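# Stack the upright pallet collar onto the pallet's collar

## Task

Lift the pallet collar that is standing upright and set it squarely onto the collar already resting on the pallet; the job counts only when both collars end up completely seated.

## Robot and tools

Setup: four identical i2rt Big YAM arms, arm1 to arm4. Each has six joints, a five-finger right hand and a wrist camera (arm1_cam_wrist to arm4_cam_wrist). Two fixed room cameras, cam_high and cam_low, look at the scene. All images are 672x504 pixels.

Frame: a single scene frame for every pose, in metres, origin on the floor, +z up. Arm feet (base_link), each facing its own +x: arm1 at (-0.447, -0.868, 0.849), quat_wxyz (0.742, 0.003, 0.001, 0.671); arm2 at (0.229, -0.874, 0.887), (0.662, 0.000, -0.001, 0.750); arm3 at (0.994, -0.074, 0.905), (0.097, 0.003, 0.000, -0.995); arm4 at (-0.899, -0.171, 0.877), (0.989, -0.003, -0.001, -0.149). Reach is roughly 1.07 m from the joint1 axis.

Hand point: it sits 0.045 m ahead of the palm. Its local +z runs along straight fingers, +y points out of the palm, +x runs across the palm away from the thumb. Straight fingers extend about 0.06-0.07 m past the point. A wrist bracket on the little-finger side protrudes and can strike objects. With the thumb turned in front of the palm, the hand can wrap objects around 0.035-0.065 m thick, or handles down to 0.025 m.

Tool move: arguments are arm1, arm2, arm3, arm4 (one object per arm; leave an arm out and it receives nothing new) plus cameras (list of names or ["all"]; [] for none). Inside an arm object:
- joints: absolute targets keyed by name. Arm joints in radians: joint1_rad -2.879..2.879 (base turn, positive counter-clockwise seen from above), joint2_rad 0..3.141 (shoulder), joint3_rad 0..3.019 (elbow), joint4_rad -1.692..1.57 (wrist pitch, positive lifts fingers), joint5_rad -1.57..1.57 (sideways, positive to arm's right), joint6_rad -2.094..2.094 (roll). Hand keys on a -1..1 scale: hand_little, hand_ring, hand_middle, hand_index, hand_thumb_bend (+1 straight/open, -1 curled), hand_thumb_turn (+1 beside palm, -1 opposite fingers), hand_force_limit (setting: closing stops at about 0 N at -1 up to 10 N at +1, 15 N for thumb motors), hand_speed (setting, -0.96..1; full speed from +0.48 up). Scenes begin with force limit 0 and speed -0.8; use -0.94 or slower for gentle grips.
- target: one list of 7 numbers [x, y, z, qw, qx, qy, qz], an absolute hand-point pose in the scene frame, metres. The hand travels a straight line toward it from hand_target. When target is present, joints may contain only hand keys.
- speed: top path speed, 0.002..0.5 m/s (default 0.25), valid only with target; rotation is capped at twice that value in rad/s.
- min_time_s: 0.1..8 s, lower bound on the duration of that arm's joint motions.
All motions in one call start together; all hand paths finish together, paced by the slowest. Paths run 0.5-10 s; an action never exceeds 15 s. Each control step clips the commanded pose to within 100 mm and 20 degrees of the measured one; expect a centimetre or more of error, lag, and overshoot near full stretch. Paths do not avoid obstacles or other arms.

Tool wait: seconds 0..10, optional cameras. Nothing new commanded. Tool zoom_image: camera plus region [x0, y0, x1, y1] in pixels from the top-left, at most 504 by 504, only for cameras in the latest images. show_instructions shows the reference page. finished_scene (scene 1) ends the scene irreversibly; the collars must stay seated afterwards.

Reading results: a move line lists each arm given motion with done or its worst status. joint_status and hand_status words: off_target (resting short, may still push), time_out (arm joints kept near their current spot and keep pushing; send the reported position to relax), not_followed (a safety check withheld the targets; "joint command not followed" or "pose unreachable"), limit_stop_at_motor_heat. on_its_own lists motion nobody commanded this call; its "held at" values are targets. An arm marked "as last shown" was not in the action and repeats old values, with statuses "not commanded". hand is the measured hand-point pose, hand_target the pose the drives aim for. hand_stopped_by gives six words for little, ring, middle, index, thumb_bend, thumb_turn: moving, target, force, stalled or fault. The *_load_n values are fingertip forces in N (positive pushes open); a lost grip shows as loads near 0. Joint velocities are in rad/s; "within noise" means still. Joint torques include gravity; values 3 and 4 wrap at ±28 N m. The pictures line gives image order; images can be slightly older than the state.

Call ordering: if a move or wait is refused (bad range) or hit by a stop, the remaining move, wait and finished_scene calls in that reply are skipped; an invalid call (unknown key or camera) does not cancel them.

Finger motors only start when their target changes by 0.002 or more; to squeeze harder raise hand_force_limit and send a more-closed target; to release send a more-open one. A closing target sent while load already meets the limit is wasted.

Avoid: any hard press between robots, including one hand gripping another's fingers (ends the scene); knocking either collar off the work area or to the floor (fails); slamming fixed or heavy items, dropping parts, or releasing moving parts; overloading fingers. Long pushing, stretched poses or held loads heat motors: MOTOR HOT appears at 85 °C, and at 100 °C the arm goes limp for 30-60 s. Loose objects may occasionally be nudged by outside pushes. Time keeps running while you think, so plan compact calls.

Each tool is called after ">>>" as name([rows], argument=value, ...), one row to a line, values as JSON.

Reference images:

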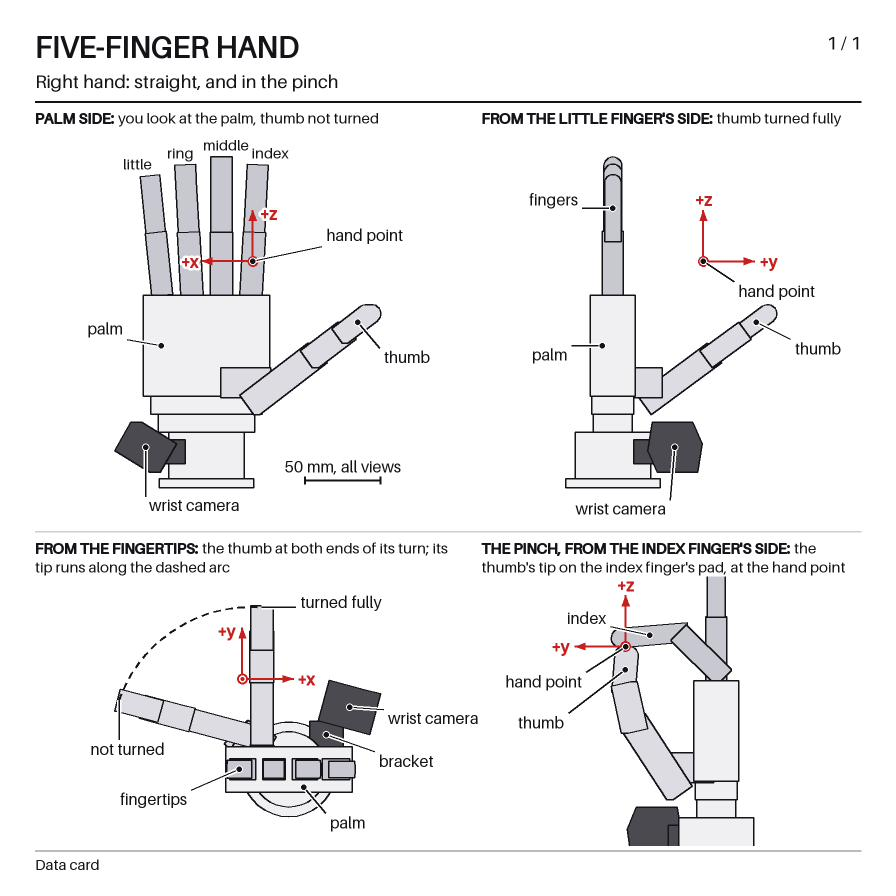

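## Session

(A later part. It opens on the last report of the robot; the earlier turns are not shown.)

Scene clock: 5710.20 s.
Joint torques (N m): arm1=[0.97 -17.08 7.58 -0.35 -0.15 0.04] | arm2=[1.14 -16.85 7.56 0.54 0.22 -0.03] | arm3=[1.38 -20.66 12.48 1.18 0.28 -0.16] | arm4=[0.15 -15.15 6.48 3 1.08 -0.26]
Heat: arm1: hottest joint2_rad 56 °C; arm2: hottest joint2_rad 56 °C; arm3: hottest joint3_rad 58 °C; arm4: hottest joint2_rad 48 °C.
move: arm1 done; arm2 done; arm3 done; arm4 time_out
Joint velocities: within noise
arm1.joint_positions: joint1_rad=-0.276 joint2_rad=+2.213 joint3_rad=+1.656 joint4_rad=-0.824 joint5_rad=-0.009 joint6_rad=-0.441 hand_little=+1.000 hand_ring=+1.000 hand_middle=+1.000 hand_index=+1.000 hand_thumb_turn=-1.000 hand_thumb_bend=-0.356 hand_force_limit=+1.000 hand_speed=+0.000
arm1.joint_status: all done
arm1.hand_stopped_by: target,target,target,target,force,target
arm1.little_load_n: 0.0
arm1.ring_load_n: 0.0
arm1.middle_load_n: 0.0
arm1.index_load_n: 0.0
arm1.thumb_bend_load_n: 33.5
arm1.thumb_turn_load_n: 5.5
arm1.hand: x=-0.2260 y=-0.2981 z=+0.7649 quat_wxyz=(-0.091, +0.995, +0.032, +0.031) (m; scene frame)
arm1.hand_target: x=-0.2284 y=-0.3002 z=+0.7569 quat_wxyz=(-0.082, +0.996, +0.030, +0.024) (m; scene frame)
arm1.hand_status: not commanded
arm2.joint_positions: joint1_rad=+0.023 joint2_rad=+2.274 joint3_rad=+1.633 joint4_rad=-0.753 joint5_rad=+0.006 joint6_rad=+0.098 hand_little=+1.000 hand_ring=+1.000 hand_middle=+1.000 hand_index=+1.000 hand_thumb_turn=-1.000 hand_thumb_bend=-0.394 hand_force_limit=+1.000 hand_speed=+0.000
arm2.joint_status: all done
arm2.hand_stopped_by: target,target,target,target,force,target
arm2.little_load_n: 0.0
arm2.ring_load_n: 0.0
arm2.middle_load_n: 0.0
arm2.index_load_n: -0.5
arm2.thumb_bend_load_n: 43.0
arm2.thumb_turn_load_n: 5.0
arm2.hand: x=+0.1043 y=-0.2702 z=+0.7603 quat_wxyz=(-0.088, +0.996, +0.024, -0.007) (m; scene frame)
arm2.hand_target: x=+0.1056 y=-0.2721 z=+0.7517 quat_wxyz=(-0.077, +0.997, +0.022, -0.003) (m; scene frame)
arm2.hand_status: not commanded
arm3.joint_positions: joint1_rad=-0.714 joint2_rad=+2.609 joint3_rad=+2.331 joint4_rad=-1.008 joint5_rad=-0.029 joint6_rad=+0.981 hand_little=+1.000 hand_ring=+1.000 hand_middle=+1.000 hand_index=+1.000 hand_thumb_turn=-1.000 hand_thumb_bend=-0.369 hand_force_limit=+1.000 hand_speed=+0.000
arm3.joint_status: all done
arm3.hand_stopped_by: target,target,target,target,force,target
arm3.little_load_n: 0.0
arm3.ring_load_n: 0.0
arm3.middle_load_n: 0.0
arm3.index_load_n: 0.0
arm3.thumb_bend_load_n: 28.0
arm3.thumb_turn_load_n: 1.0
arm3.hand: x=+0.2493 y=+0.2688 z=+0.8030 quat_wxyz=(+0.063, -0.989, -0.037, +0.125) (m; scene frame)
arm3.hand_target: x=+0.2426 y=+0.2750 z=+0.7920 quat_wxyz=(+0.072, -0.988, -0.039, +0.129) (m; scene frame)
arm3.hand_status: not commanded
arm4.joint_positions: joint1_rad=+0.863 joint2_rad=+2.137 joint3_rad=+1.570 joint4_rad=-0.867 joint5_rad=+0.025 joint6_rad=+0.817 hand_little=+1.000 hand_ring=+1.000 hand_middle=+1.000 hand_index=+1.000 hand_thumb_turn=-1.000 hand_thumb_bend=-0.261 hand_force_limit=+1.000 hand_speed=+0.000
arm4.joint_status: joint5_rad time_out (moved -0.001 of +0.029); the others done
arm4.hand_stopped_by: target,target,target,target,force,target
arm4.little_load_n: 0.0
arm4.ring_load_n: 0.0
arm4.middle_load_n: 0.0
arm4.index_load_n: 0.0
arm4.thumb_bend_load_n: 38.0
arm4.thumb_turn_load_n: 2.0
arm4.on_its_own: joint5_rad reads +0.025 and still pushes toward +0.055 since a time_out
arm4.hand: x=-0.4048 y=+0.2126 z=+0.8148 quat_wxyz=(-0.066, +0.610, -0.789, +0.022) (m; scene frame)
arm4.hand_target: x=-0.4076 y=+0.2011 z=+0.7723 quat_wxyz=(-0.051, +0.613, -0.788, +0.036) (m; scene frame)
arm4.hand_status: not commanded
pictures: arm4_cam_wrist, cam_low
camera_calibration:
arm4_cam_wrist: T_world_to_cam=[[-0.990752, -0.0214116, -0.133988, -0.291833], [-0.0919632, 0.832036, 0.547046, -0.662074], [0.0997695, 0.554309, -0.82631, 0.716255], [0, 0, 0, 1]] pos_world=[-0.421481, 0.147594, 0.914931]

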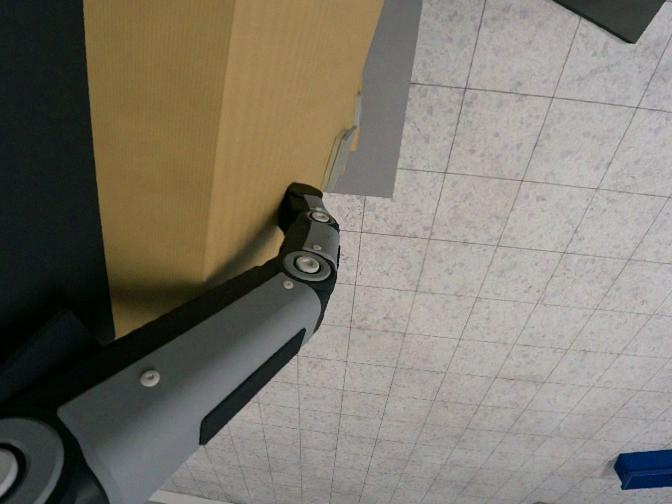

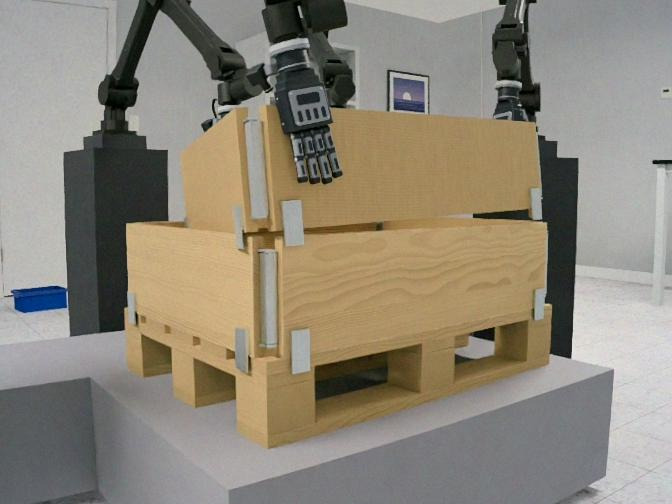

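>>> move(arm1={"joints":{"joint1_rad":-0.275,"joint2_rad":2.234,"joint3_rad":1.672,"joint4_rad":-0.840,"joint5_rad":-0.010,"joint6_rad":-0.438},"min_time_s":3}, arm2={"joints":{"joint1_rad":0.023,"joint2_rad":2.300,"joint3_rad":1.656,"joint4_rad":-0.776,"joint5_rad":0.010,"joint6_rad":0.100},"min_time_s":3}, arm3={"joints":{"joint1_rad":-0.716,"joint2_rad":2.665,"joint3_rad":2.372,"joint4_rad":-1.005,"joint5_rad":-0.022,"joint6_rad":0.977},"min_time_s":3}, arm4={"joints":{"joint1_rad":0.863,"joint2_rad":2.205,"joint3_rad":1.552,"joint4_rad":-0.820,"joint5_rad":0.048,"joint6_rad":0.810},"min_time_s":3}, cameras=["cam_low","arm4_cam_wrist"])

>>> zoom_image(camera="cam_low", region=[220, 180, 320, 260])

>>> zoom_image(camera="cam_low", region=[470, 150, 560, 240])

Scene clock: 5720.57 s.
Joint torques (N m): arm1=[0.91 -17.08 7.62 -0.29 -0.15 0] | arm2=[1.2 -16.85 7.51 0.62 0.14 -0.04] | arm3=[1.38 -19.37 11.52 1.11 0.34 -0.07] | arm4=[0.32 -14.86 6.61 2.65 1 -0.23]
Heat: arm1: hottest joint2_rad 55 °C; arm2: hottest joint2_rad 56 °C; arm3: hottest joint3_rad 58 °C; arm4: hottest joint2_rad 47 °C.
move: arm1 done; arm2 done; arm3 done; arm4 done
Joint velocities: within noise
arm1.joint_positions: joint1_rad=-0.275 joint2_rad=+2.215 joint3_rad=+1.662 joint4_rad=-0.829 joint5_rad=-0.004 joint6_rad=-0.440 hand_little=+1.000 hand_ring=+1.000 hand_middle=+1.000 hand_index=+1.000 hand_thumb_turn=-1.000 hand_thumb_bend=-0.356 hand_force_limit=+1.000 hand_speed=+0.000
arm1.joint_status: all done
arm1.hand_stopped_by: target,target,target,target,force,target
arm1.little_load_n: 0.0
arm1.ring_load_n: 0.0
arm1.middle_load_n: 0.0
arm1.index_load_n: 0.0
arm1.thumb_bend_load_n: 34.5
arm1.thumb_turn_load_n: 5.5
arm1.hand: x=-0.2258 y=-0.2973 z=+0.7656 quat_wxyz=(-0.089, +0.995, +0.032, +0.033) (m; scene frame)
arm1.hand_target: x=-0.2274 y=-0.2992 z=+0.7575 quat_wxyz=(-0.081, +0.996, +0.031, +0.026) (m; scene frame)
arm1.hand_status: not commanded
arm2.joint_positions: joint1_rad=+0.023 joint2_rad=+2.275 joint3_rad=+1.639 joint4_rad=-0.762 joint5_rad=+0.006 joint6_rad=+0.098 hand_little=+1.000 hand_ring=+1.000 hand_middle=+1.000 hand_index=+1.000 hand_thumb_turn=-1.000 hand_thumb_bend=-0.394 hand_force_limit=+1.000 hand_speed=+0.000
arm2.joint_status: all done
arm2.hand_stopped_by: target,target,target,target,force,target
arm2.little_load_n: 0.0
arm2.ring_load_n: 0.0
arm2.middle_load_n: -0.5
arm2.index_load_n: 0.0
arm2.thumb_bend_load_n: 44.0
arm2.thumb_turn_load_n: 4.5
arm2.hand: x=+0.1043 y=-0.2700 z=+0.7618 quat_wxyz=(-0.086, +0.996, +0.024, -0.007) (m; scene frame)
arm2.hand_target: x=+0.1053 y=-0.2720 z=+0.7514 quat_wxyz=(-0.075, +0.997, +0.023, -0.003) (m; scene frame)
arm2.hand_status: not commanded
arm3.joint_positions: joint1_rad=-0.716 joint2_rad=+2.616 joint3_rad=+2.341 joint4_rad=-1.013 joint5_rad=-0.034 joint6_rad=+0.981 hand_little=+1.000 hand_ring=+1.000 hand_middle=+1.000 hand_index=+1.000 hand_thumb_turn=-1.000 hand_thumb_bend=-0.369 hand_force_limit=+1.000 hand_speed=+0.000
arm3.joint_status: all done
arm3.hand_stopped_by: target,target,target,target,force,target
arm3.little_load_n: 0.0
arm3.ring_load_n: 0.0
arm3.middle_load_n: 0.0
arm3.index_load_n: 0.0
arm3.thumb_bend_load_n: 28.5
arm3.thumb_turn_load_n: 1.5
arm3.hand: x=+0.2487 y=+0.2698 z=+0.8018 quat_wxyz=(+0.060, -0.990, -0.036, +0.126) (m; scene frame)
arm3.hand_target: x=+0.2489 y=+0.2726 z=+0.7758 quat_wxyz=(+0.063, -0.990, -0.037, +0.118) (m; scene frame)
arm3.hand_status: not commanded
arm4.joint_positions: joint1_rad=+0.865 joint2_rad=+2.142 joint3_rad=+1.570 joint4_rad=-0.866 joint5_rad=+0.020 joint6_rad=+0.817 hand_little=+1.000 hand_ring=+1.000 hand_middle=+1.000 hand_index=+1.000 hand_thumb_turn=-1.000 hand_thumb_bend=-0.261 hand_force_limit=+1.000 hand_speed=+0.000
arm4.joint_status: all done
arm4.hand_stopped_by: target,target,target,target,force,target
arm4.little_load_n: 0.0
arm4.ring_load_n: 0.0
arm4.middle_load_n: 0.0
arm4.index_load_n: 0.0
arm4.thumb_bend_load_n: 33.5
arm4.thumb_turn_load_n: 1.5
arm4.hand: x=-0.4065 y=+0.2137 z=+0.8116 quat_wxyz=(-0.064, +0.611, -0.789, +0.019) (m; scene frame)
arm4.hand_target: x=-0.4117 y=+0.2024 z=+0.7674 quat_wxyz=(-0.045, +0.614, -0.788, +0.032) (m; scene frame)
arm4.hand_status: not commanded
pictures: arm4_cam_wrist, cam_low
camera_calibration:
arm4_cam_wrist: T_world_to_cam=[[-0.991496, -0.0233367, -0.128026, -0.298659], [-0.0904355, 0.830979, 0.548904, -0.662103], [0.0935775, 0.555814, -0.826023, 0.710197], [0, 0, 0, 1]] pos_world=[-0.422456, 0.148486, 0.911834]

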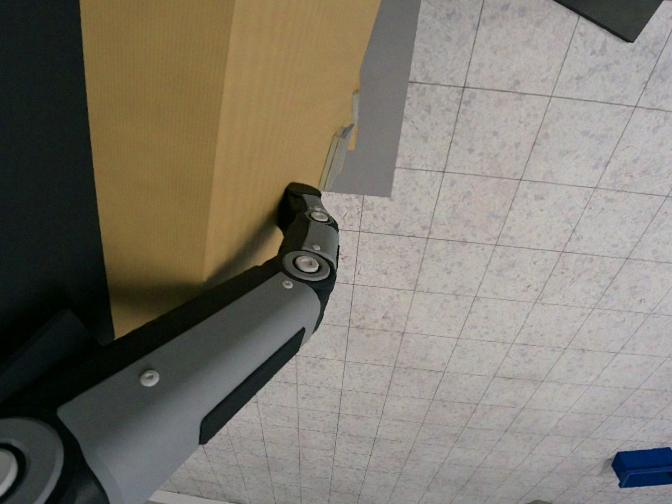

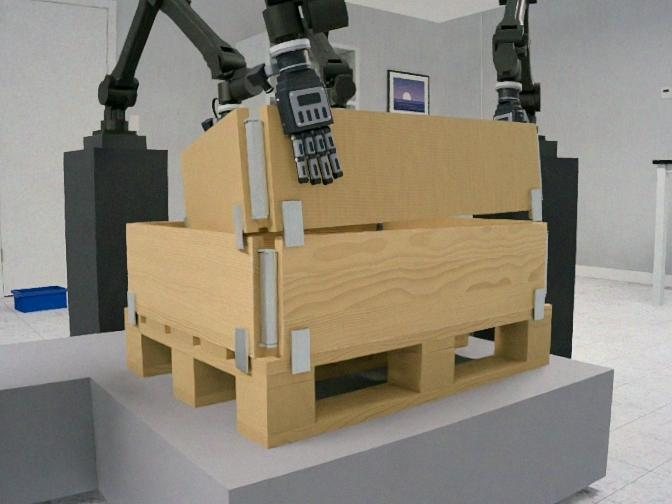

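Scaled by 5.040 from the camera's 672x504 image, which has a finer 960x720 frame.

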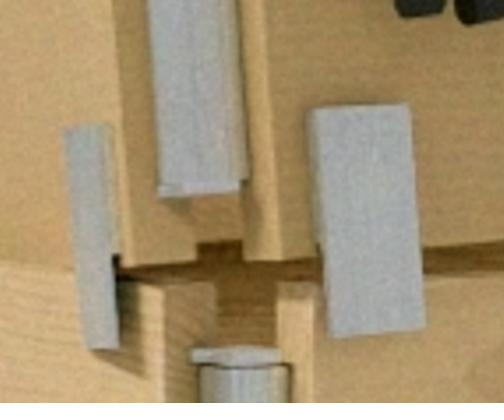

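Scaled by 5.600 from the camera's 672x504 image, which has a finer 960x720 frame.

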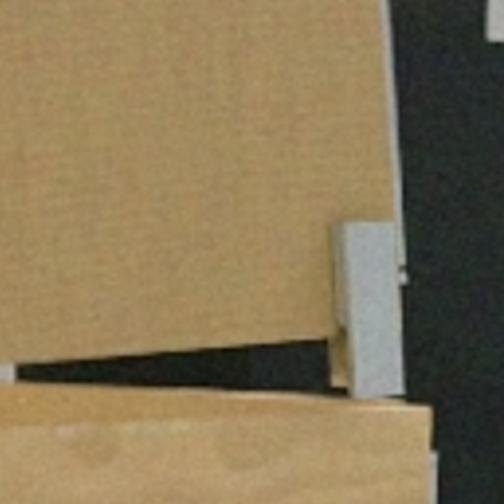

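>>> move(arm1={"joints":{"joint1_rad":-0.269,"joint2_rad":2.225,"joint3_rad":1.712,"joint4_rad":-0.843,"joint5_rad":-0.006,"joint6_rad":-0.432},"min_time_s":4}, arm2={"joints":{"joint1_rad":0.024,"joint2_rad":2.285,"joint3_rad":1.685,"joint4_rad":-0.775,"joint5_rad":0.010,"joint6_rad":0.105},"min_time_s":4}, arm3={"joints":{"joint1_rad":-0.716,"joint2_rad":2.640,"joint3_rad":2.372,"joint4_rad":-0.995,"joint5_rad":-0.022,"joint6_rad":0.985},"min_time_s":4}, arm4={"joints":{"joint1_rad":0.890,"joint2_rad":2.105,"joint3_rad":1.600,"joint4_rad":-0.845,"joint5_rad":0.035,"joint6_rad":0.828},"min_time_s":4}, cameras=["cam_low","arm4_cam_wrist","arm3_cam_wrist"])

>>> zoom_image(camera="cam_low", region=[220, 180, 320, 260])

>>> zoom_image(camera="cam_low", region=[470, 150, 560, 240])

>>> zoom_image(camera="arm3_cam_wrist", region=[280, 0, 420, 200])

Scene clock: 5754.17 s.
Joint torques (N m): arm1=[1.32 -18.2 9.74 0.16 -0.13 0.06] | arm2=[1.26 -18.08 9.36 0.96 0.14 0.02] | arm3=[1.26 -21.48 11.49 1.59 0.35 -0.05] | arm4=[1.79 -22.59 10.44 1.55 0.53 -0.11]
Heat: arm1: hottest joint2_rad 57 °C; arm2: hottest joint2_rad 57 °C; arm3: hottest joint3_rad 58 °C; arm4: hottest joint2_rad 46 °C.
move: arm1 done; arm2 done; arm3 done; arm4 done
Joint velocities: within noise
arm1.joint_positions: joint1_rad=-0.273 joint2_rad=+2.219 joint3_rad=+1.675 joint4_rad=-0.845 joint5_rad=-0.001 joint6_rad=-0.440 hand_little=+1.000 hand_ring=+1.000 hand_middle=+1.000 hand_index=+1.000 hand_thumb_turn=-1.000 hand_thumb_bend=-0.356 hand_force_limit=+1.000 hand_speed=+0.000
arm1.joint_status: all done
arm1.hand_stopped_by: target,target,target,target,force,target
arm1.little_load_n: 0.0
arm1.ring_load_n: 0.0
arm1.middle_load_n: 0.0
arm1.index_load_n: 0.0
arm1.thumb_bend_load_n: 30.0
arm1.thumb_turn_load_n: 4.5
arm1.hand: x=-0.2257 y=-0.2968 z=+0.7670 quat_wxyz=(-0.085, +0.995, +0.032, +0.033) (m; scene frame)
arm1.hand_target: x=-0.2234 y=-0.2795 z=+0.7754 quat_wxyz=(-0.102, +0.994, +0.031, +0.037) (m; scene frame)
arm1.hand_status: not commanded
arm2.joint_positions: joint1_rad=+0.023 joint2_rad=+2.275 joint3_rad=+1.646 joint4_rad=-0.770 joint5_rad=+0.006 joint6_rad=+0.098 hand_little=+1.000 hand_ring=+1.000 hand_middle=+1.000 hand_index=+1.000 hand_thumb_turn=-1.000 hand_thumb_bend=-0.394 hand_force_limit=+1.000 hand_speed=+0.000
arm2.joint_status: all done
arm2.hand_stopped_by: target,target,target,target,force,target
arm2.little_load_n: 0.0
arm2.ring_load_n: 0.0
arm2.middle_load_n: 0.0
arm2.index_load_n: 0.0
arm2.thumb_bend_load_n: 42.0
arm2.thumb_turn_load_n: 4.5
arm2.hand: x=+0.1041 y=-0.2689 z=+0.7633 quat_wxyz=(-0.086, +0.996, +0.024, -0.007) (m; scene frame)
arm2.hand_target: x=+0.1016 y=-0.2532 z=+0.7697 quat_wxyz=(-0.098, +0.995, +0.021, -0.007) (m; scene frame)
arm2.hand_status: not commanded
arm3.joint_positions: joint1_rad=-0.716 joint2_rad=+2.616 joint3_rad=+2.342 joint4_rad=-1.013 joint5_rad=-0.035 joint6_rad=+0.981 hand_little=+1.000 hand_ring=+1.000 hand_middle=+1.000 hand_index=+1.000 hand_thumb_turn=-1.000 hand_thumb_bend=-0.369 hand_force_limit=+1.000 hand_speed=+0.000
arm3.joint_status: all done
arm3.hand_stopped_by: target,target,target,target,force,target
arm3.little_load_n: 0.0
arm3.ring_load_n: 0.0
arm3.middle_load_n: 0.0
arm3.index_load_n: 0.0
arm3.thumb_bend_load_n: 28.0
arm3.thumb_turn_load_n: 1.5
arm3.hand: x=+0.2485 y=+0.2697 z=+0.8020 quat_wxyz=(+0.060, -0.989, -0.037, +0.126) (m; scene frame)
arm3.hand_target: x=+0.2406 y=+0.2769 z=+0.7966 quat_wxyz=(+0.072, -0.988, -0.034, +0.133) (m; scene frame)
arm3.hand_status: not commanded
arm4.joint_positions: joint1_rad=+0.871 joint2_rad=+2.136 joint3_rad=+1.570 joint4_rad=-0.866 joint5_rad=+0.020 joint6_rad=+0.823 hand_little=+1.000 hand_ring=+1.000 hand_middle=+1.000 hand_index=+1.000 hand_thumb_turn=-1.000 hand_thumb_bend=-0.261 hand_force_limit=+1.000 hand_speed=+0.000
arm4.joint_status: all done
arm4.hand_stopped_by: target,target,target,target,force,target
arm4.little_load_n: 0.0
arm4.ring_load_n: 0.0
arm4.middle_load_n: 0.0
arm4.index_load_n: 0.0
arm4.thumb_bend_load_n: 33.5
arm4.thumb_turn_load_n: 1.0
arm4.hand: x=-0.4076 y=+0.2177 z=+0.8153 quat_wxyz=(-0.067, +0.611, -0.788, +0.019) (m; scene frame)
arm4.hand_target: x=-0.3928 y=+0.2391 z=+0.8448 quat_wxyz=(-0.107, +0.614, -0.782, +0.028) (m; scene frame)
arm4.hand_status: not commanded
pictures: arm3_cam_wrist, arm4_cam_wrist, cam_low
camera_calibration:
arm3_cam_wrist: T_world_to_cam=[[0.283381, -0.942629, -0.176484, 0.325713], [-0.637692, -0.322664, 0.699455, -0.320827], [-0.716271, -0.0856701, -0.692543, 0.876211], [0, 0, 0, 1]] pos_world=[0.330715, 0.278572, 0.888701]
arm4_cam_wrist: T_world_to_cam=[[-0.9909, -0.0228978, -0.132641, -0.295247], [-0.0930472, 0.828589, 0.552071, -0.670664], [0.097264, 0.559389, -0.823179, 0.709473], [0, 0, 0, 1]] pos_world=[-0.423969, 0.152073, 0.915115]

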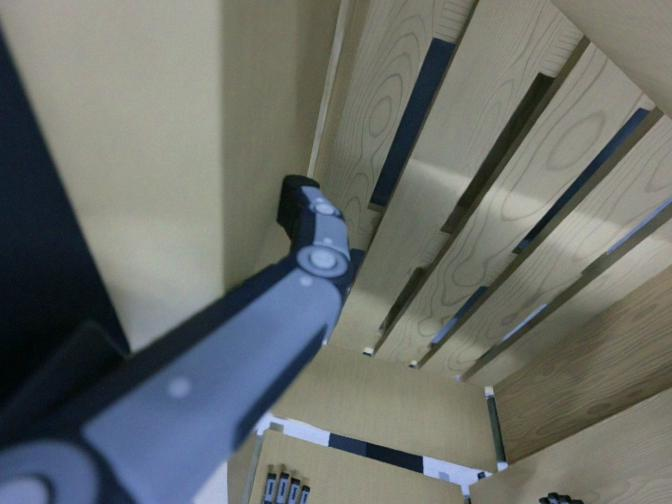

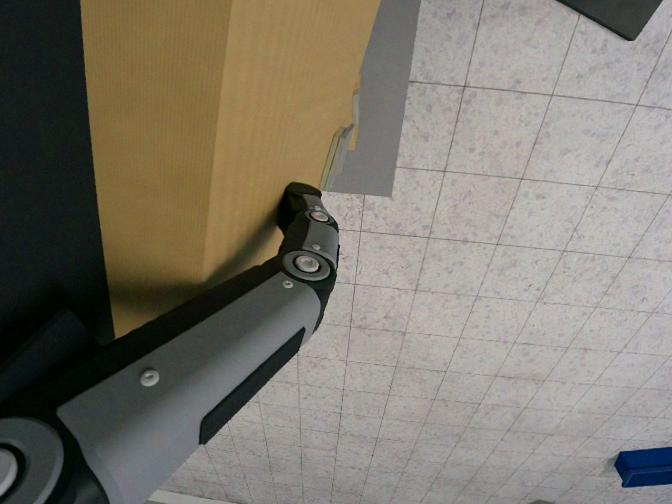

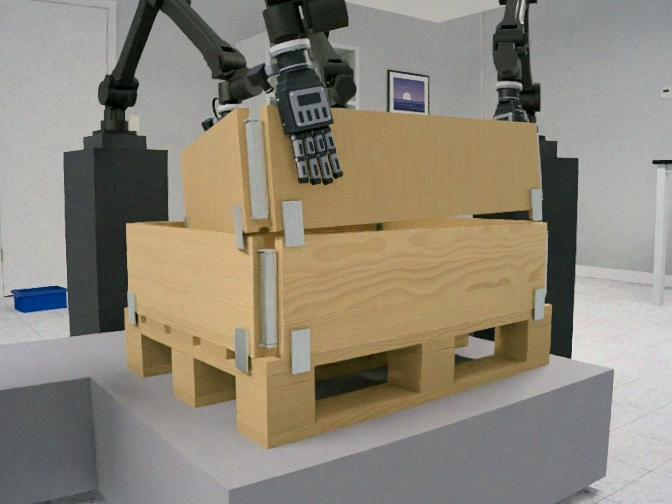

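Scaled by 5.040 from the camera's 672x504 image, which has a finer 960x720 frame.

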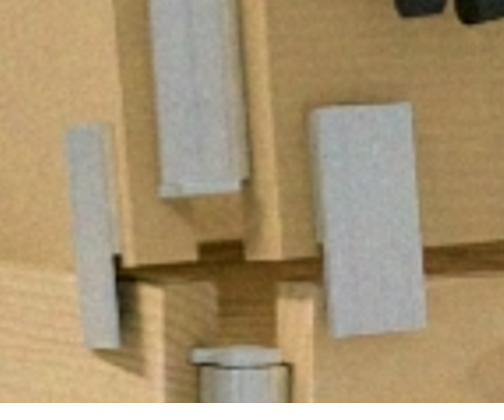

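Scaled by 5.600 from the camera's 672x504 image, which has a finer 960x720 frame.

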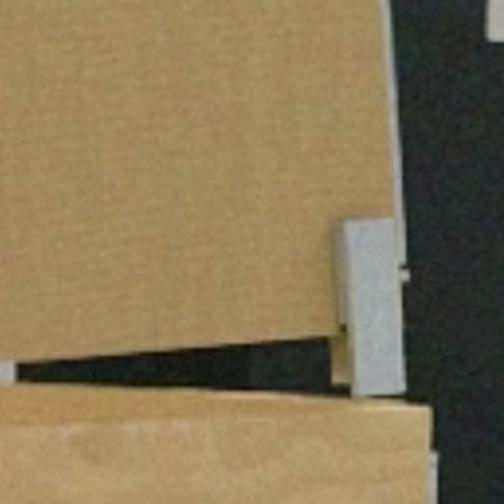

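Scaled by 2.520 from the camera's 672x504 image, which has a finer 960x720 frame.

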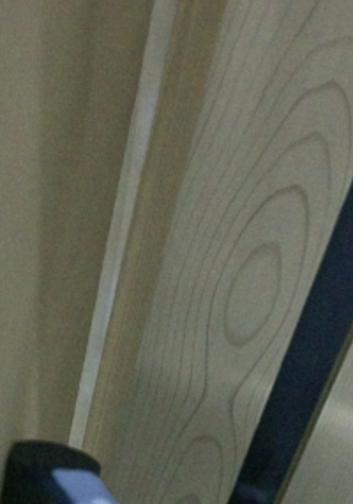

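>>> move(arm1={"joints":{"joint1_rad":-0.267,"joint2_rad":2.228,"joint3_rad":1.730,"joint4_rad":-0.852,"joint5_rad":-0.006,"joint6_rad":-0.430},"min_time_s":3}, arm2={"joints":{"joint1_rad":0.024,"joint2_rad":2.288,"joint3_rad":1.700,"joint4_rad":-0.782,"joint5_rad":0.010,"joint6_rad":0.108},"min_time_s":3}, arm4={"joints":{"joint1_rad":0.898,"joint2_rad":2.108,"joint3_rad":1.612,"joint4_rad":-0.850,"joint5_rad":0.035,"joint6_rad":0.835},"min_time_s":3}, cameras=["cam_low","arm3_cam_wrist"])

>>> zoom_image(camera="cam_low", region=[220, 180, 320, 260])

>>> zoom_image(camera="cam_low", region=[470, 150, 560, 240])

>>> zoom_image(camera="arm3_cam_wrist", region=[280, 0, 420, 200])

Scene clock: 5765.23 s.
Joint torques (N m): arm1=[1.44 -18.43 10.39 0.29 -0.14 0.08] | arm2=[1.2 -18.02 9.98 1.09 0.14 0.04] | arm3=[1.14 -21.54 11.63 1.54 0.38 -0.02] | arm4=[2.26 -22.48 11.38 1.32 0.49 -0.07]
Heat: arm1: hottest joint2_rad 57 °C; arm2: hottest joint2_rad 58 °C; arm3: hottest joint3_rad 57 °C; arm4: hottest joint2_rad 48 °C.
move: arm1 done; arm2 done; arm4 done
Joint velocities: within noise
arm1.joint_positions: joint1_rad=-0.273 joint2_rad=+2.224 joint3_rad=+1.684 joint4_rad=-0.859 joint5_rad=-0.001 joint6_rad=-0.440 hand_little=+1.000 hand_ring=+1.000 hand_middle=+1.000 hand_index=+1.000 hand_thumb_turn=-1.000 hand_thumb_bend=-0.357 hand_force_limit=+1.000 hand_speed=+0.000
arm1.joint_status: all done
arm1.hand_stopped_by: target,target,target,target,force,target
arm1.little_load_n: 0.0
arm1.ring_load_n: -0.5
arm1.middle_load_n: 0.0
arm1.index_load_n: 0.0
arm1.thumb_bend_load_n: 27.5
arm1.thumb_turn_load_n: 3.5
arm1.hand: x=-0.2258 y=-0.2967 z=+0.7674 quat_wxyz=(-0.081, +0.996, +0.032, +0.031) (m; scene frame)
arm1.hand_target: x=-0.2228 y=-0.2742 z=+0.7795 quat_wxyz=(-0.104, +0.993, +0.031, +0.038) (m; scene frame)
arm1.hand_status: not commanded
arm2.joint_positions: joint1_rad=+0.023 joint2_rad=+2.279 joint3_rad=+1.653 joint4_rad=-0.780 joint5_rad=+0.006 joint6_rad=+0.098 hand_little=+1.000 hand_ring=+1.000 hand_middle=+1.000 hand_index=+1.000 hand_thumb_turn=-1.000 hand_thumb_bend=-0.394 hand_force_limit=+1.000 hand_speed=+0.000
arm2.joint_status: all done
arm2.hand_stopped_by: target,target,target,target,force,target
arm2.little_load_n: 0.0
arm2.ring_load_n: 0.0
arm2.middle_load_n: 0.0
arm2.index_load_n: 0.0
arm2.thumb_bend_load_n: 40.0
arm2.thumb_turn_load_n: 4.5
arm2.hand: x=+0.1041 y=-0.2689 z=+0.7637 quat_wxyz=(-0.082, +0.996, +0.024, -0.006) (m; scene frame)
arm2.hand_target: x=+0.1007 y=-0.2487 z=+0.7724 quat_wxyz=(-0.100, +0.995, +0.020, -0.007) (m; scene frame)
arm2.hand_status: not commanded
arm3: as last shown
arm3.middle_load_n: 0.5
arm4.joint_positions: joint1_rad=+0.872 joint2_rad=+2.136 joint3_rad=+1.570 joint4_rad=-0.866 joint5_rad=+0.021 joint6_rad=+0.826 hand_little=+1.000 hand_ring=+1.000 hand_middle=+1.000 hand_index=+1.000 hand_thumb_turn=-1.000 hand_thumb_bend=-0.261 hand_force_limit=+1.000 hand_speed=+0.000
arm4.joint_status: all done
arm4.hand_stopped_by: target,target,target,target,force,target
arm4.little_load_n: 0.0
arm4.ring_load_n: 0.0
arm4.middle_load_n: 0.0
arm4.index_load_n: 0.0
arm4.thumb_bend_load_n: 33.5
arm4.thumb_turn_load_n: 0.5
arm4.hand: x=-0.4078 y=+0.2181 z=+0.8153 quat_wxyz=(-0.067, +0.611, -0.789, +0.019) (m; scene frame)
arm4.hand_target: x=-0.3927 y=+0.2454 z=+0.8474 quat_wxyz=(-0.110, +0.614, -0.781, +0.028) (m; scene frame)
arm4.hand_status: not commanded
pictures: arm3_cam_wrist, cam_low
camera_calibration:
arm3_cam_wrist: T_world_to_cam=[[0.283381, -0.942629, -0.176484, 0.325713], [-0.637692, -0.322664, 0.699455, -0.320827], [-0.716271, -0.0856701, -0.692543, 0.876211], [0, 0, 0, 1]] pos_world=[0.330715, 0.278572, 0.888701]

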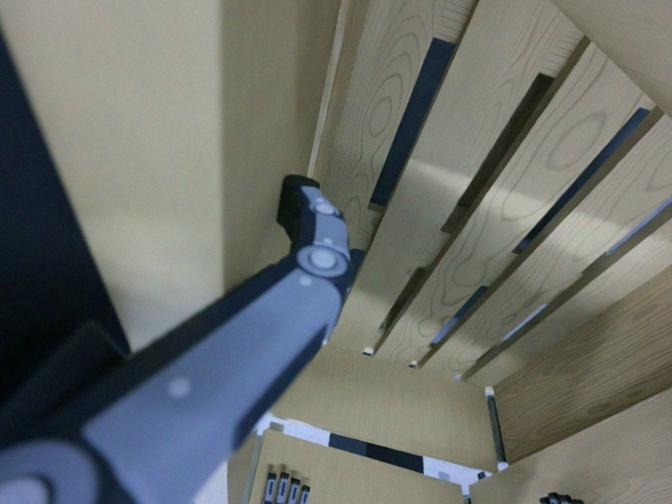

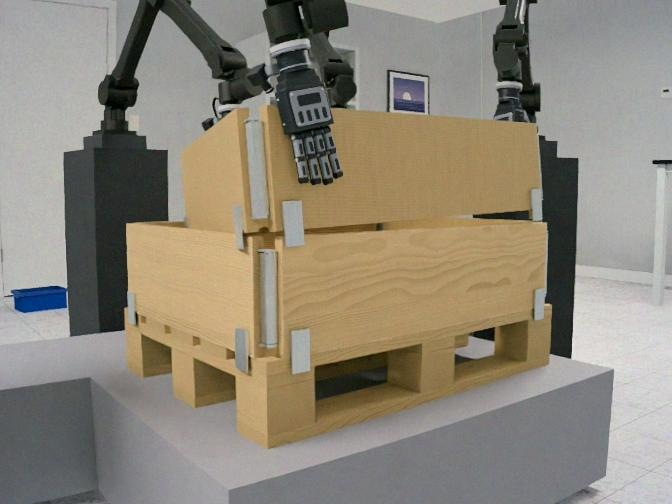

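Scaled by 5.040 from the camera's 672x504 image, which has a finer 960x720 frame.

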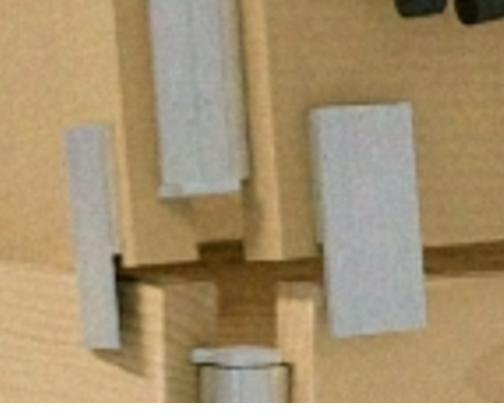

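Scaled by 5.600 from the camera's 672x504 image, which has a finer 960x720 frame.

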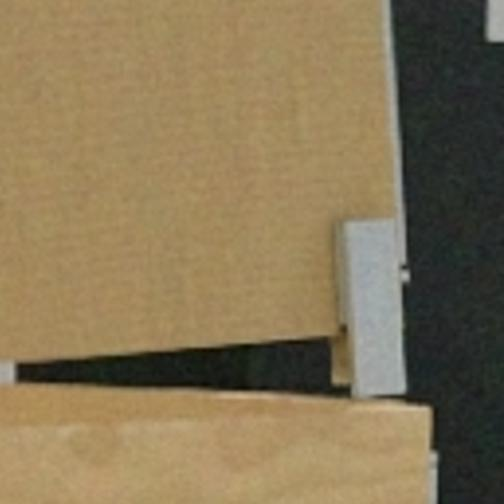

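Scaled by 2.520 from the camera's 672x504 image, which has a finer 960x720 frame.

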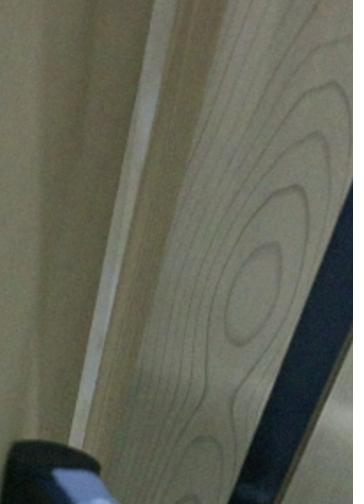

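>>> move(arm1={"joints":{"joint1_rad":-0.273,"joint2_rad":2.205,"joint3_rad":1.690,"joint4_rad":-0.845,"joint5_rad":-0.003,"joint6_rad":-0.440},"min_time_s":2.5}, arm2={"joints":{"joint1_rad":0.023,"joint2_rad":2.260,"joint3_rad":1.660,"joint4_rad":-0.765,"joint5_rad":0.007,"joint6_rad":0.098},"min_time_s":2.5}, arm3={"joints":{"joint1_rad":-0.716,"joint2_rad":2.600,"joint3_rad":2.352,"joint4_rad":-1.003,"joint5_rad":-0.033,"joint6_rad":0.981},"min_time_s":2.5}, arm4={"joints":{"joint1_rad":0.873,"joint2_rad":2.115,"joint3_rad":1.585,"joint4_rad":-0.856,"joint5_rad":0.022,"joint6_rad":0.826},"min_time_s":2.5}, cameras=["cam_low","cam_high"])

>>> zoom_image(camera="cam_low", region=[470, 150, 560, 240])

Scene clock: 5792.60 s.
Joint torques (N m): arm1=[0.85 -20.19 7.27 0.54 -0.05 -0.02] | arm2=[1.26 -20.07 6.74 1.76 0.04 -0.07] | arm3=[1.03 -24 9.66 1.2 0.06 -0.08] | arm4=[0.5 -21.83 9.22 1.1 0.13 -0.15]
Heat: arm1: hottest joint2_rad 58 °C; arm2: hottest joint2_rad 57 °C; arm3: hottest joint2_rad 56 °C; arm4: hottest joint2_rad 50 °C.
move: arm1 done; arm2 done; arm3 done; arm4 done
Joint velocities: within noise
arm1.joint_positions: joint1_rad=-0.273 joint2_rad=+2.224 joint3_rad=+1.684 joint4_rad=-0.859 joint5_rad=+0.000 joint6_rad=-0.440 hand_little=+1.000 hand_ring=+1.000 hand_middle=+1.000 hand_index=+1.000 hand_thumb_turn=-1.000 hand_thumb_bend=-0.357 hand_force_limit=+1.000 hand_speed=+0.000
arm1.joint_status: all done
arm1.hand_stopped_by: target,target,target,target,force,target
arm1.little_load_n: 0.5
arm1.ring_load_n: 0.0
arm1.middle_load_n: 0.0
arm1.index_load_n: 0.0
arm1.thumb_bend_load_n: 27.5
arm1.thumb_turn_load_n: 3.5
arm1.hand: x=-0.2258 y=-0.2968 z=+0.7674 quat_wxyz=(-0.081, +0.996, +0.032, +0.031) (m; scene frame)
arm1.hand_target: x=-0.2224 y=-0.2870 z=+0.7804 quat_wxyz=(-0.099, +0.994, +0.033, +0.038) (m; scene frame)
arm1.hand_status: not commanded
arm2.joint_positions: joint1_rad=+0.023 joint2_rad=+2.279 joint3_rad=+1.653 joint4_rad=-0.780 joint5_rad=+0.006 joint6_rad=+0.098 hand_little=+1.000 hand_ring=+1.000 hand_middle=+1.000 hand_index=+1.000 hand_thumb_turn=-1.000 hand_thumb_bend=-0.394 hand_force_limit=+1.000 hand_speed=+0.000
arm2.joint_status: all done
arm2.hand_stopped_by: target,target,target,target,force,target
arm2.little_load_n: 0.0
arm2.ring_load_n: 0.0
arm2.middle_load_n: 0.0
arm2.index_load_n: 0.0
arm2.thumb_bend_load_n: 40.0
arm2.thumb_turn_load_n: 4.0
arm2.hand: x=+0.1041 y=-0.2689 z=+0.7637 quat_wxyz=(-0.082, +0.996, +0.024, -0.006) (m; scene frame)
arm2.hand_target: x=+0.1026 y=-0.2569 z=+0.7769 quat_wxyz=(-0.103, +0.994, +0.024, -0.008) (m; scene frame)
arm2.hand_status: not commanded
arm3.joint_positions: joint1_rad=-0.717 joint2_rad=+2.615 joint3_rad=+2.342 joint4_rad=-1.013 joint5_rad=-0.039 joint6_rad=+0.981 hand_little=+1.000 hand_ring=+1.000 hand_middle=+1.000 hand_index=+1.000 hand_thumb_turn=-1.000 hand_thumb_bend=-0.369 hand_force_limit=+1.000 hand_speed=+0.000
arm3.joint_status: all done
arm3.hand_stopped_by: target,target,target,target,force,target
arm3.little_load_n: 0.0
arm3.ring_load_n: 0.0
arm3.middle_load_n: 0.0
arm3.index_load_n: 0.0
arm3.thumb_bend_load_n: 26.5
arm3.thumb_turn_load_n: 1.5
arm3.hand: x=+0.2483 y=+0.2696 z=+0.8029 quat_wxyz=(+0.059, -0.989, -0.036, +0.128) (m; scene frame)
arm3.hand_target: x=+0.2402 y=+0.2750 z=+0.8199 quat_wxyz=(+0.070, -0.987, -0.036, +0.141) (m; scene frame)
arm3.hand_status: not commanded
arm4.joint_positions: joint1_rad=+0.871 joint2_rad=+2.136 joint3_rad=+1.570 joint4_rad=-0.866 joint5_rad=+0.019 joint6_rad=+0.826 hand_little=+1.000 hand_ring=+1.000 hand_middle=+1.000 hand_index=+1.000 hand_thumb_turn=-1.000 hand_thumb_bend=-0.261 hand_force_limit=+1.000 hand_speed=+0.000
arm4.joint_status: all done
arm4.hand_stopped_by: target,target,target,target,force,target
arm4.little_load_n: 0.5
arm4.ring_load_n: 0.0
arm4.middle_load_n: 0.0
arm4.index_load_n: 0.0
arm4.thumb_bend_load_n: 33.0
arm4.thumb_turn_load_n: 0.0
arm4.hand: x=-0.4079 y=+0.2184 z=+0.8154 quat_wxyz=(-0.067, +0.611, -0.789, +0.018) (m; scene frame)
arm4.hand_target: x=-0.3968 y=+0.2259 z=+0.8336 quat_wxyz=(-0.090, +0.610, -0.787, +0.022) (m; scene frame)
arm4.hand_status: not commanded
pictures: cam_high, cam_low

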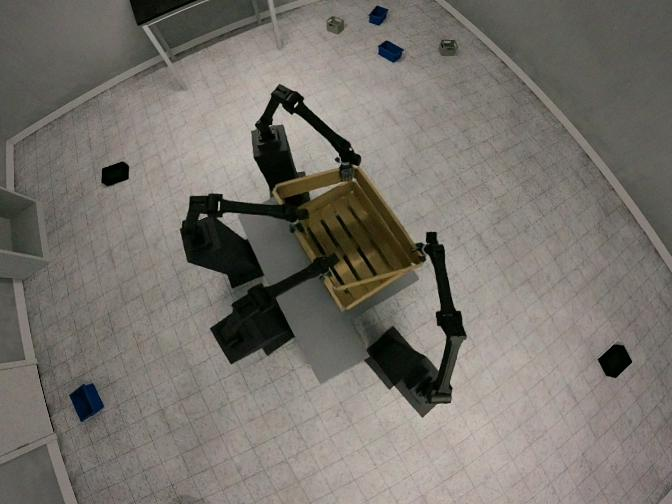

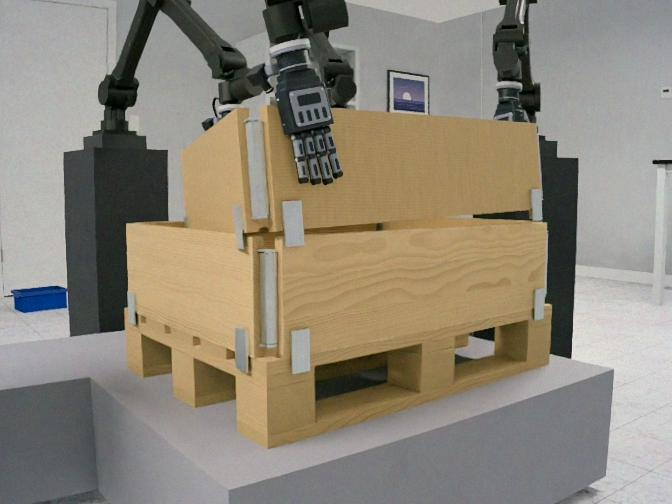

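Scaled by 5.600 from the camera's 672x504 image, which has a finer 960x720 frame.

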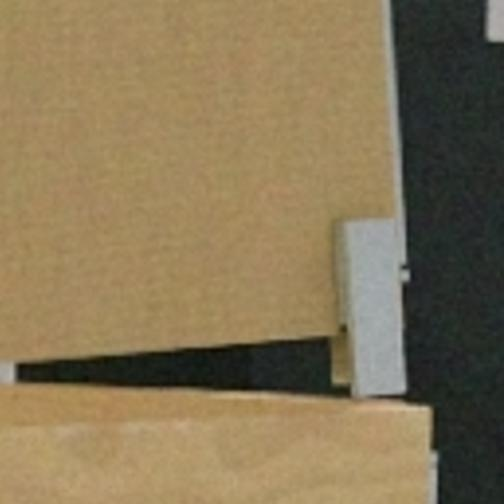

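>>> move(arm1={"joints":{"hand_thumb_bend":0.4,"hand_speed":0}}, arm2={"joints":{"hand_thumb_bend":0.4,"hand_speed":0}}, cameras=["cam_low","arm1_cam_wrist","arm2_cam_wrist"])

>>> zoom_image(camera="cam_low", region=[470, 150, 560, 240])

Scene clock: 5826.23 s.
Joint torques (N m): arm1=[0.91 -20.07 7.28 0.4 0.04 -0.02] | arm2=[1.32 -19.96 6.76 1.73 0.03 -0.07] | arm3=[1.32 -24.23 9.62 1.1 0.13 -0.06] | arm4=[0.44 -21.83 9.24 1.06 0.16 -0.18]
Heat: arm1: hottest joint2_rad 60 °C; arm2: hottest joint2_rad 58 °C; arm3: hottest joint2_rad 54 °C; arm4: hottest joint2_rad 51 °C.
move: arm1 done; arm2 done
Joint velocities: within noise
arm1.joint_positions: joint1_rad=-0.273 joint2_rad=+2.222 joint3_rad=+1.684 joint4_rad=-0.854 joint5_rad=-0.003 joint6_rad=-0.440 hand_little=+1.000 hand_ring=+1.000 hand_middle=+1.000 hand_index=+1.000 hand_thumb_turn=-1.000 hand_thumb_bend=+0.400 hand_force_limit=+1.000 hand_speed=+0.000
arm1.joint_status: all done
arm1.hand_stopped_by: target,target,target,target,target,target
arm1.little_load_n: 0.0
arm1.ring_load_n: -0.5
arm1.middle_load_n: 0.0
arm1.index_load_n: 0.0
arm1.thumb_bend_load_n: 0.0
arm1.thumb_turn_load_n: 0.0
arm1.hand: x=-0.2255 y=-0.2950 z=+0.7684 quat_wxyz=(-0.085, +0.995, +0.033, +0.032) (m; scene frame)
arm1.hand_target: x=-0.2224 y=-0.2871 z=+0.7805 quat_wxyz=(-0.099, +0.994, +0.033, +0.038) (m; scene frame)
arm1.hand_status: not commanded
arm2.joint_positions: joint1_rad=+0.023 joint2_rad=+2.276 joint3_rad=+1.653 joint4_rad=-0.777 joint5_rad=+0.006 joint6_rad=+0.098 hand_little=+1.000 hand_ring=+1.000 hand_middle=+1.000 hand_index=+1.000 hand_thumb_turn=-1.000 hand_thumb_bend=+0.400 hand_force_limit=+1.000 hand_speed=+0.000
arm2.joint_status: all done
arm2.hand_stopped_by: target,target,target,target,target,target
arm2.little_load_n: 0.0
arm2.ring_load_n: 0.0
arm2.middle_load_n: 0.0
arm2.index_load_n: 0.0
arm2.thumb_bend_load_n: 0.0
arm2.thumb_turn_load_n: 0.5
arm2.hand: x=+0.1039 y=-0.2672 z=+0.7655 quat_wxyz=(-0.086, +0.996, +0.024, -0.007) (m; scene frame)
arm2.hand_target: x=+0.1026 y=-0.2568 z=+0.7768 quat_wxyz=(-0.103, +0.994, +0.024, -0.008) (m; scene frame)
arm2.hand_status: not commanded
arm3, arm4: as last shown
arm3.joint_positions: joint1_rad=-0.718 joint2_rad=+2.615 joint3_rad=+2.342 joint4_rad=-1.012 joint5_rad=-0.041 joint6_rad=+0.981 hand_little=+1.000 hand_ring=+1.000 hand_middle=+1.000 hand_index=+1.000 hand_thumb_turn=-1.000 hand_thumb_bend=-0.369 hand_force_limit=+1.000 hand_speed=+0.000
arm3.thumb_bend_load_n: 27.0
arm3.thumb_turn_load_n: 2.0
arm3.hand: x=+0.2483 y=+0.2700 z=+0.8030 quat_wxyz=(+0.058, -0.989, -0.036, +0.128) (m; scene frame)
arm3.hand_target: x=+0.2402 y=+0.2749 z=+0.8199 quat_wxyz=(+0.070, -0.987, -0.037, +0.141) (m; scene frame)
arm4.joint_positions: joint1_rad=+0.871 joint2_rad=+2.136 joint3_rad=+1.570 joint4_rad=-0.865 joint5_rad=+0.017 joint6_rad=+0.828 hand_little=+1.000 hand_ring=+1.000 hand_middle=+1.000 hand_index=+1.000 hand_thumb_turn=-1.000 hand_thumb_bend=-0.261 hand_force_limit=+1.000 hand_speed=+0.000
arm4.little_load_n: 0.0
arm4.thumb_bend_load_n: 31.5
arm4.thumb_turn_load_n: 1.0
arm4.hand: x=-0.4078 y=+0.2188 z=+0.8155 quat_wxyz=(-0.068, +0.610, -0.790, +0.017) (m; scene frame)
pictures: arm1_cam_wrist, arm2_cam_wrist, cam_low
camera_calibration:
arm1_cam_wrist: T_world_to_cam=[[0.349547, -0.919395, -0.18036, -0.0521651], [-0.809937, -0.39329, 0.435116, -0.640077], [-0.470977, -0.00601329, -0.882125, 0.689594], [0, 0, 0, 1]] pos_world=[-0.175405, -0.29555, 0.877408]
arm2_cam_wrist: T_world_to_cam=[[0.358395, -0.924483, -0.129941, -0.19402], [-0.796022, -0.375336, 0.474838, -0.383227], [-0.487751, -0.066744, -0.870428, 0.815674], [0, 0, 0, 1]] pos_world=[0.162324, -0.268766, 0.866745]

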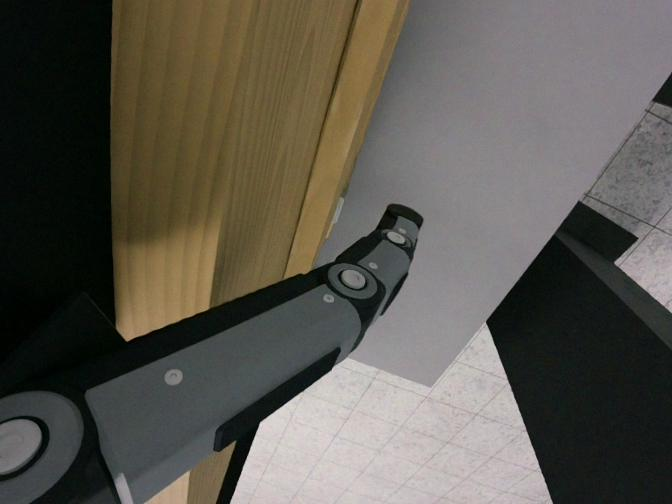

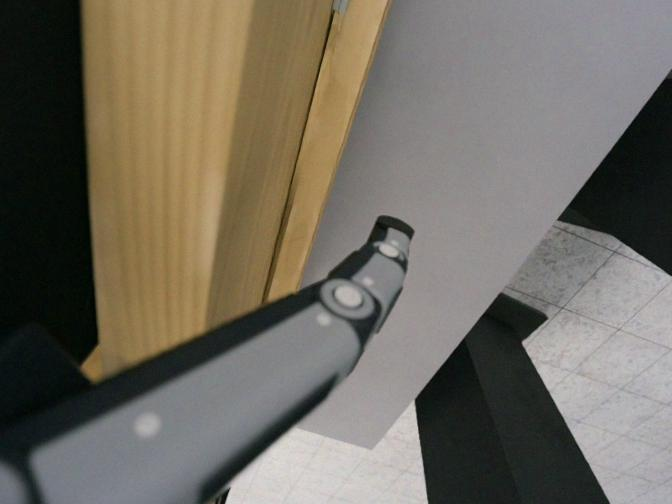

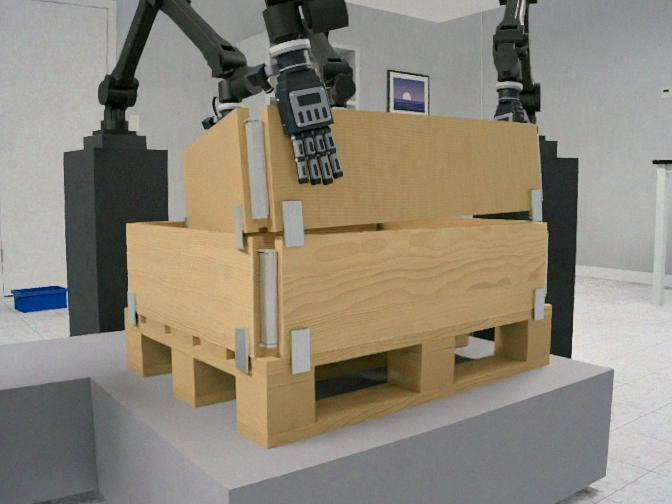

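Scaled by 5.600 from the camera's 672x504 image, which has a finer 960x720 frame.

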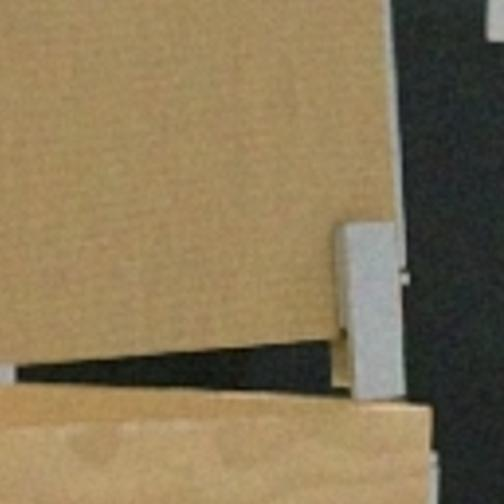

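>>> move(arm4={"joints":{"joint1_rad":0.892,"joint2_rad":2.112,"joint3_rad":1.602,"joint4_rad":-0.860,"joint5_rad":0.025,"joint6_rad":0.838},"min_time_s":3}, cameras=["cam_low","cam_high"])

>>> zoom_image(camera="cam_low", region=[470, 150, 560, 240])

>>> zoom_image(camera="cam_low", region=[220, 180, 320, 260])

Scene clock: 5834.63 s.
Joint torques (N m): arm1=[0.97 -20.01 7.28 0.39 0.05 -0.03] | arm2=[1.26 -19.78 6.74 1.76 0.04 -0.06] | arm3=[1.44 -24 9.73 1.14 0.13 -0.07] | arm4=[1.9 -22.01 10.56 0.87 0.28 -0.07]
Heat: arm1: hottest joint2_rad 58 °C; arm2: hottest joint2_rad 60 °C; arm3: hottest joint2_rad 54 °C; arm4: hottest joint2_rad 51 °C.
move: arm4 done
Joint velocities: within noise
arm1, arm2, arm3: as last shown
arm1.ring_load_n: 0.0
arm2.thumb_bend_load_n: -0.5
arm2.thumb_turn_load_n: 0.0
arm3.thumb_bend_load_n: 27.5
arm4.joint_positions: joint1_rad=+0.871 joint2_rad=+2.136 joint3_rad=+1.570 joint4_rad=-0.865 joint5_rad=+0.017 joint6_rad=+0.830 hand_little=+1.000 hand_ring=+1.000 hand_middle=+1.000 hand_index=+1.000 hand_thumb_turn=-1.000 hand_thumb_bend=-0.261 hand_force_limit=+1.000 hand_speed=+0.000
arm4.joint_status: all done
arm4.hand_stopped_by: target,target,target,target,force,target
arm4.little_load_n: 0.0
arm4.ring_load_n: 0.0
arm4.middle_load_n: 0.0
arm4.index_load_n: 0.0
arm4.thumb_bend_load_n: 31.0
arm4.thumb_turn_load_n: 0.5
arm4.hand: x=-0.4077 y=+0.2189 z=+0.8155 quat_wxyz=(-0.068, +0.609, -0.790, +0.017) (m; scene frame)
arm4.hand_target: x=-0.3978 y=+0.2397 z=+0.8414 quat_wxyz=(-0.098, +0.612, -0.785, +0.022) (m; scene frame)
arm4.hand_status: not commanded
pictures: cam_high, cam_low

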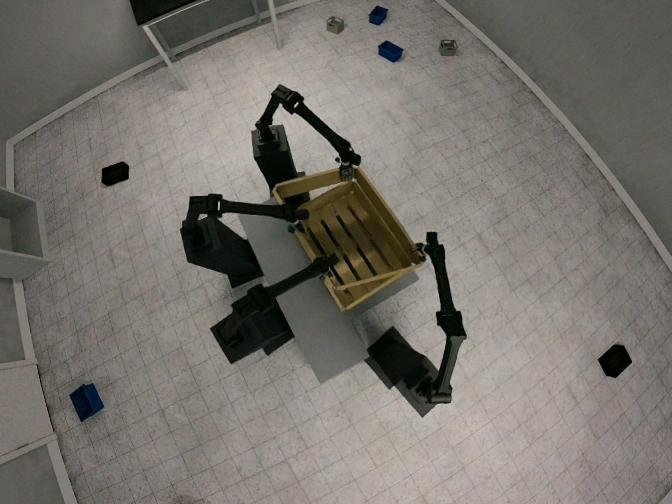

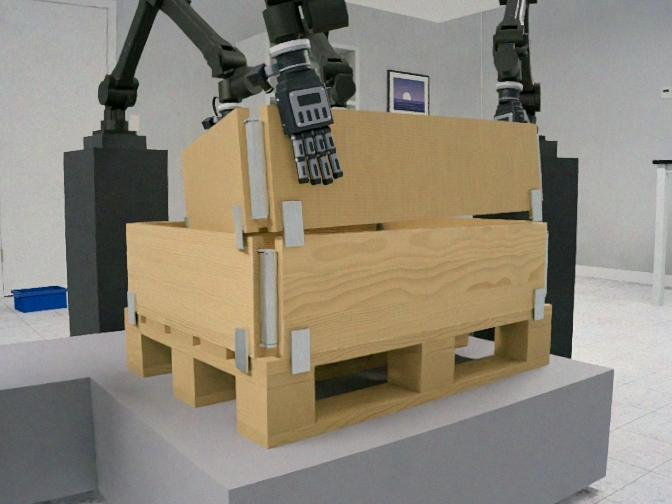

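Scaled by 5.600 from the camera's 672x504 image, which has a finer 960x720 frame.

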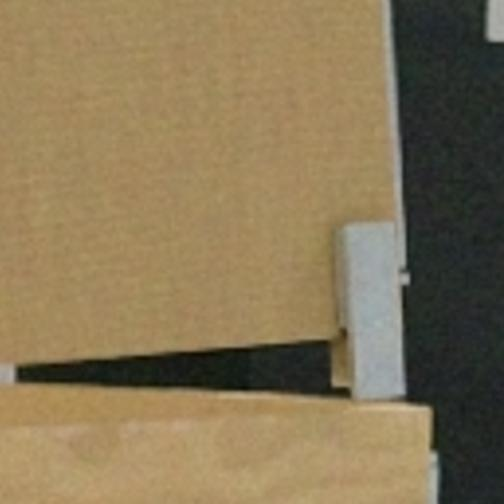

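Scaled by 5.040 from the camera's 672x504 image, which has a finer 960x720 frame.

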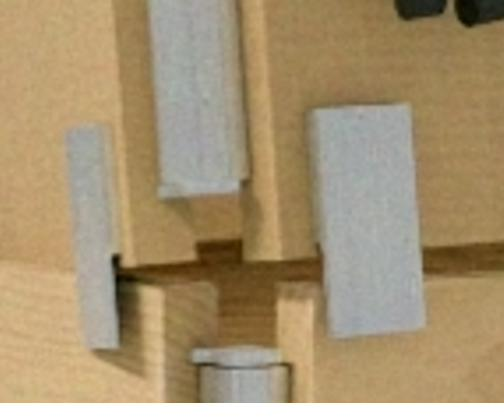

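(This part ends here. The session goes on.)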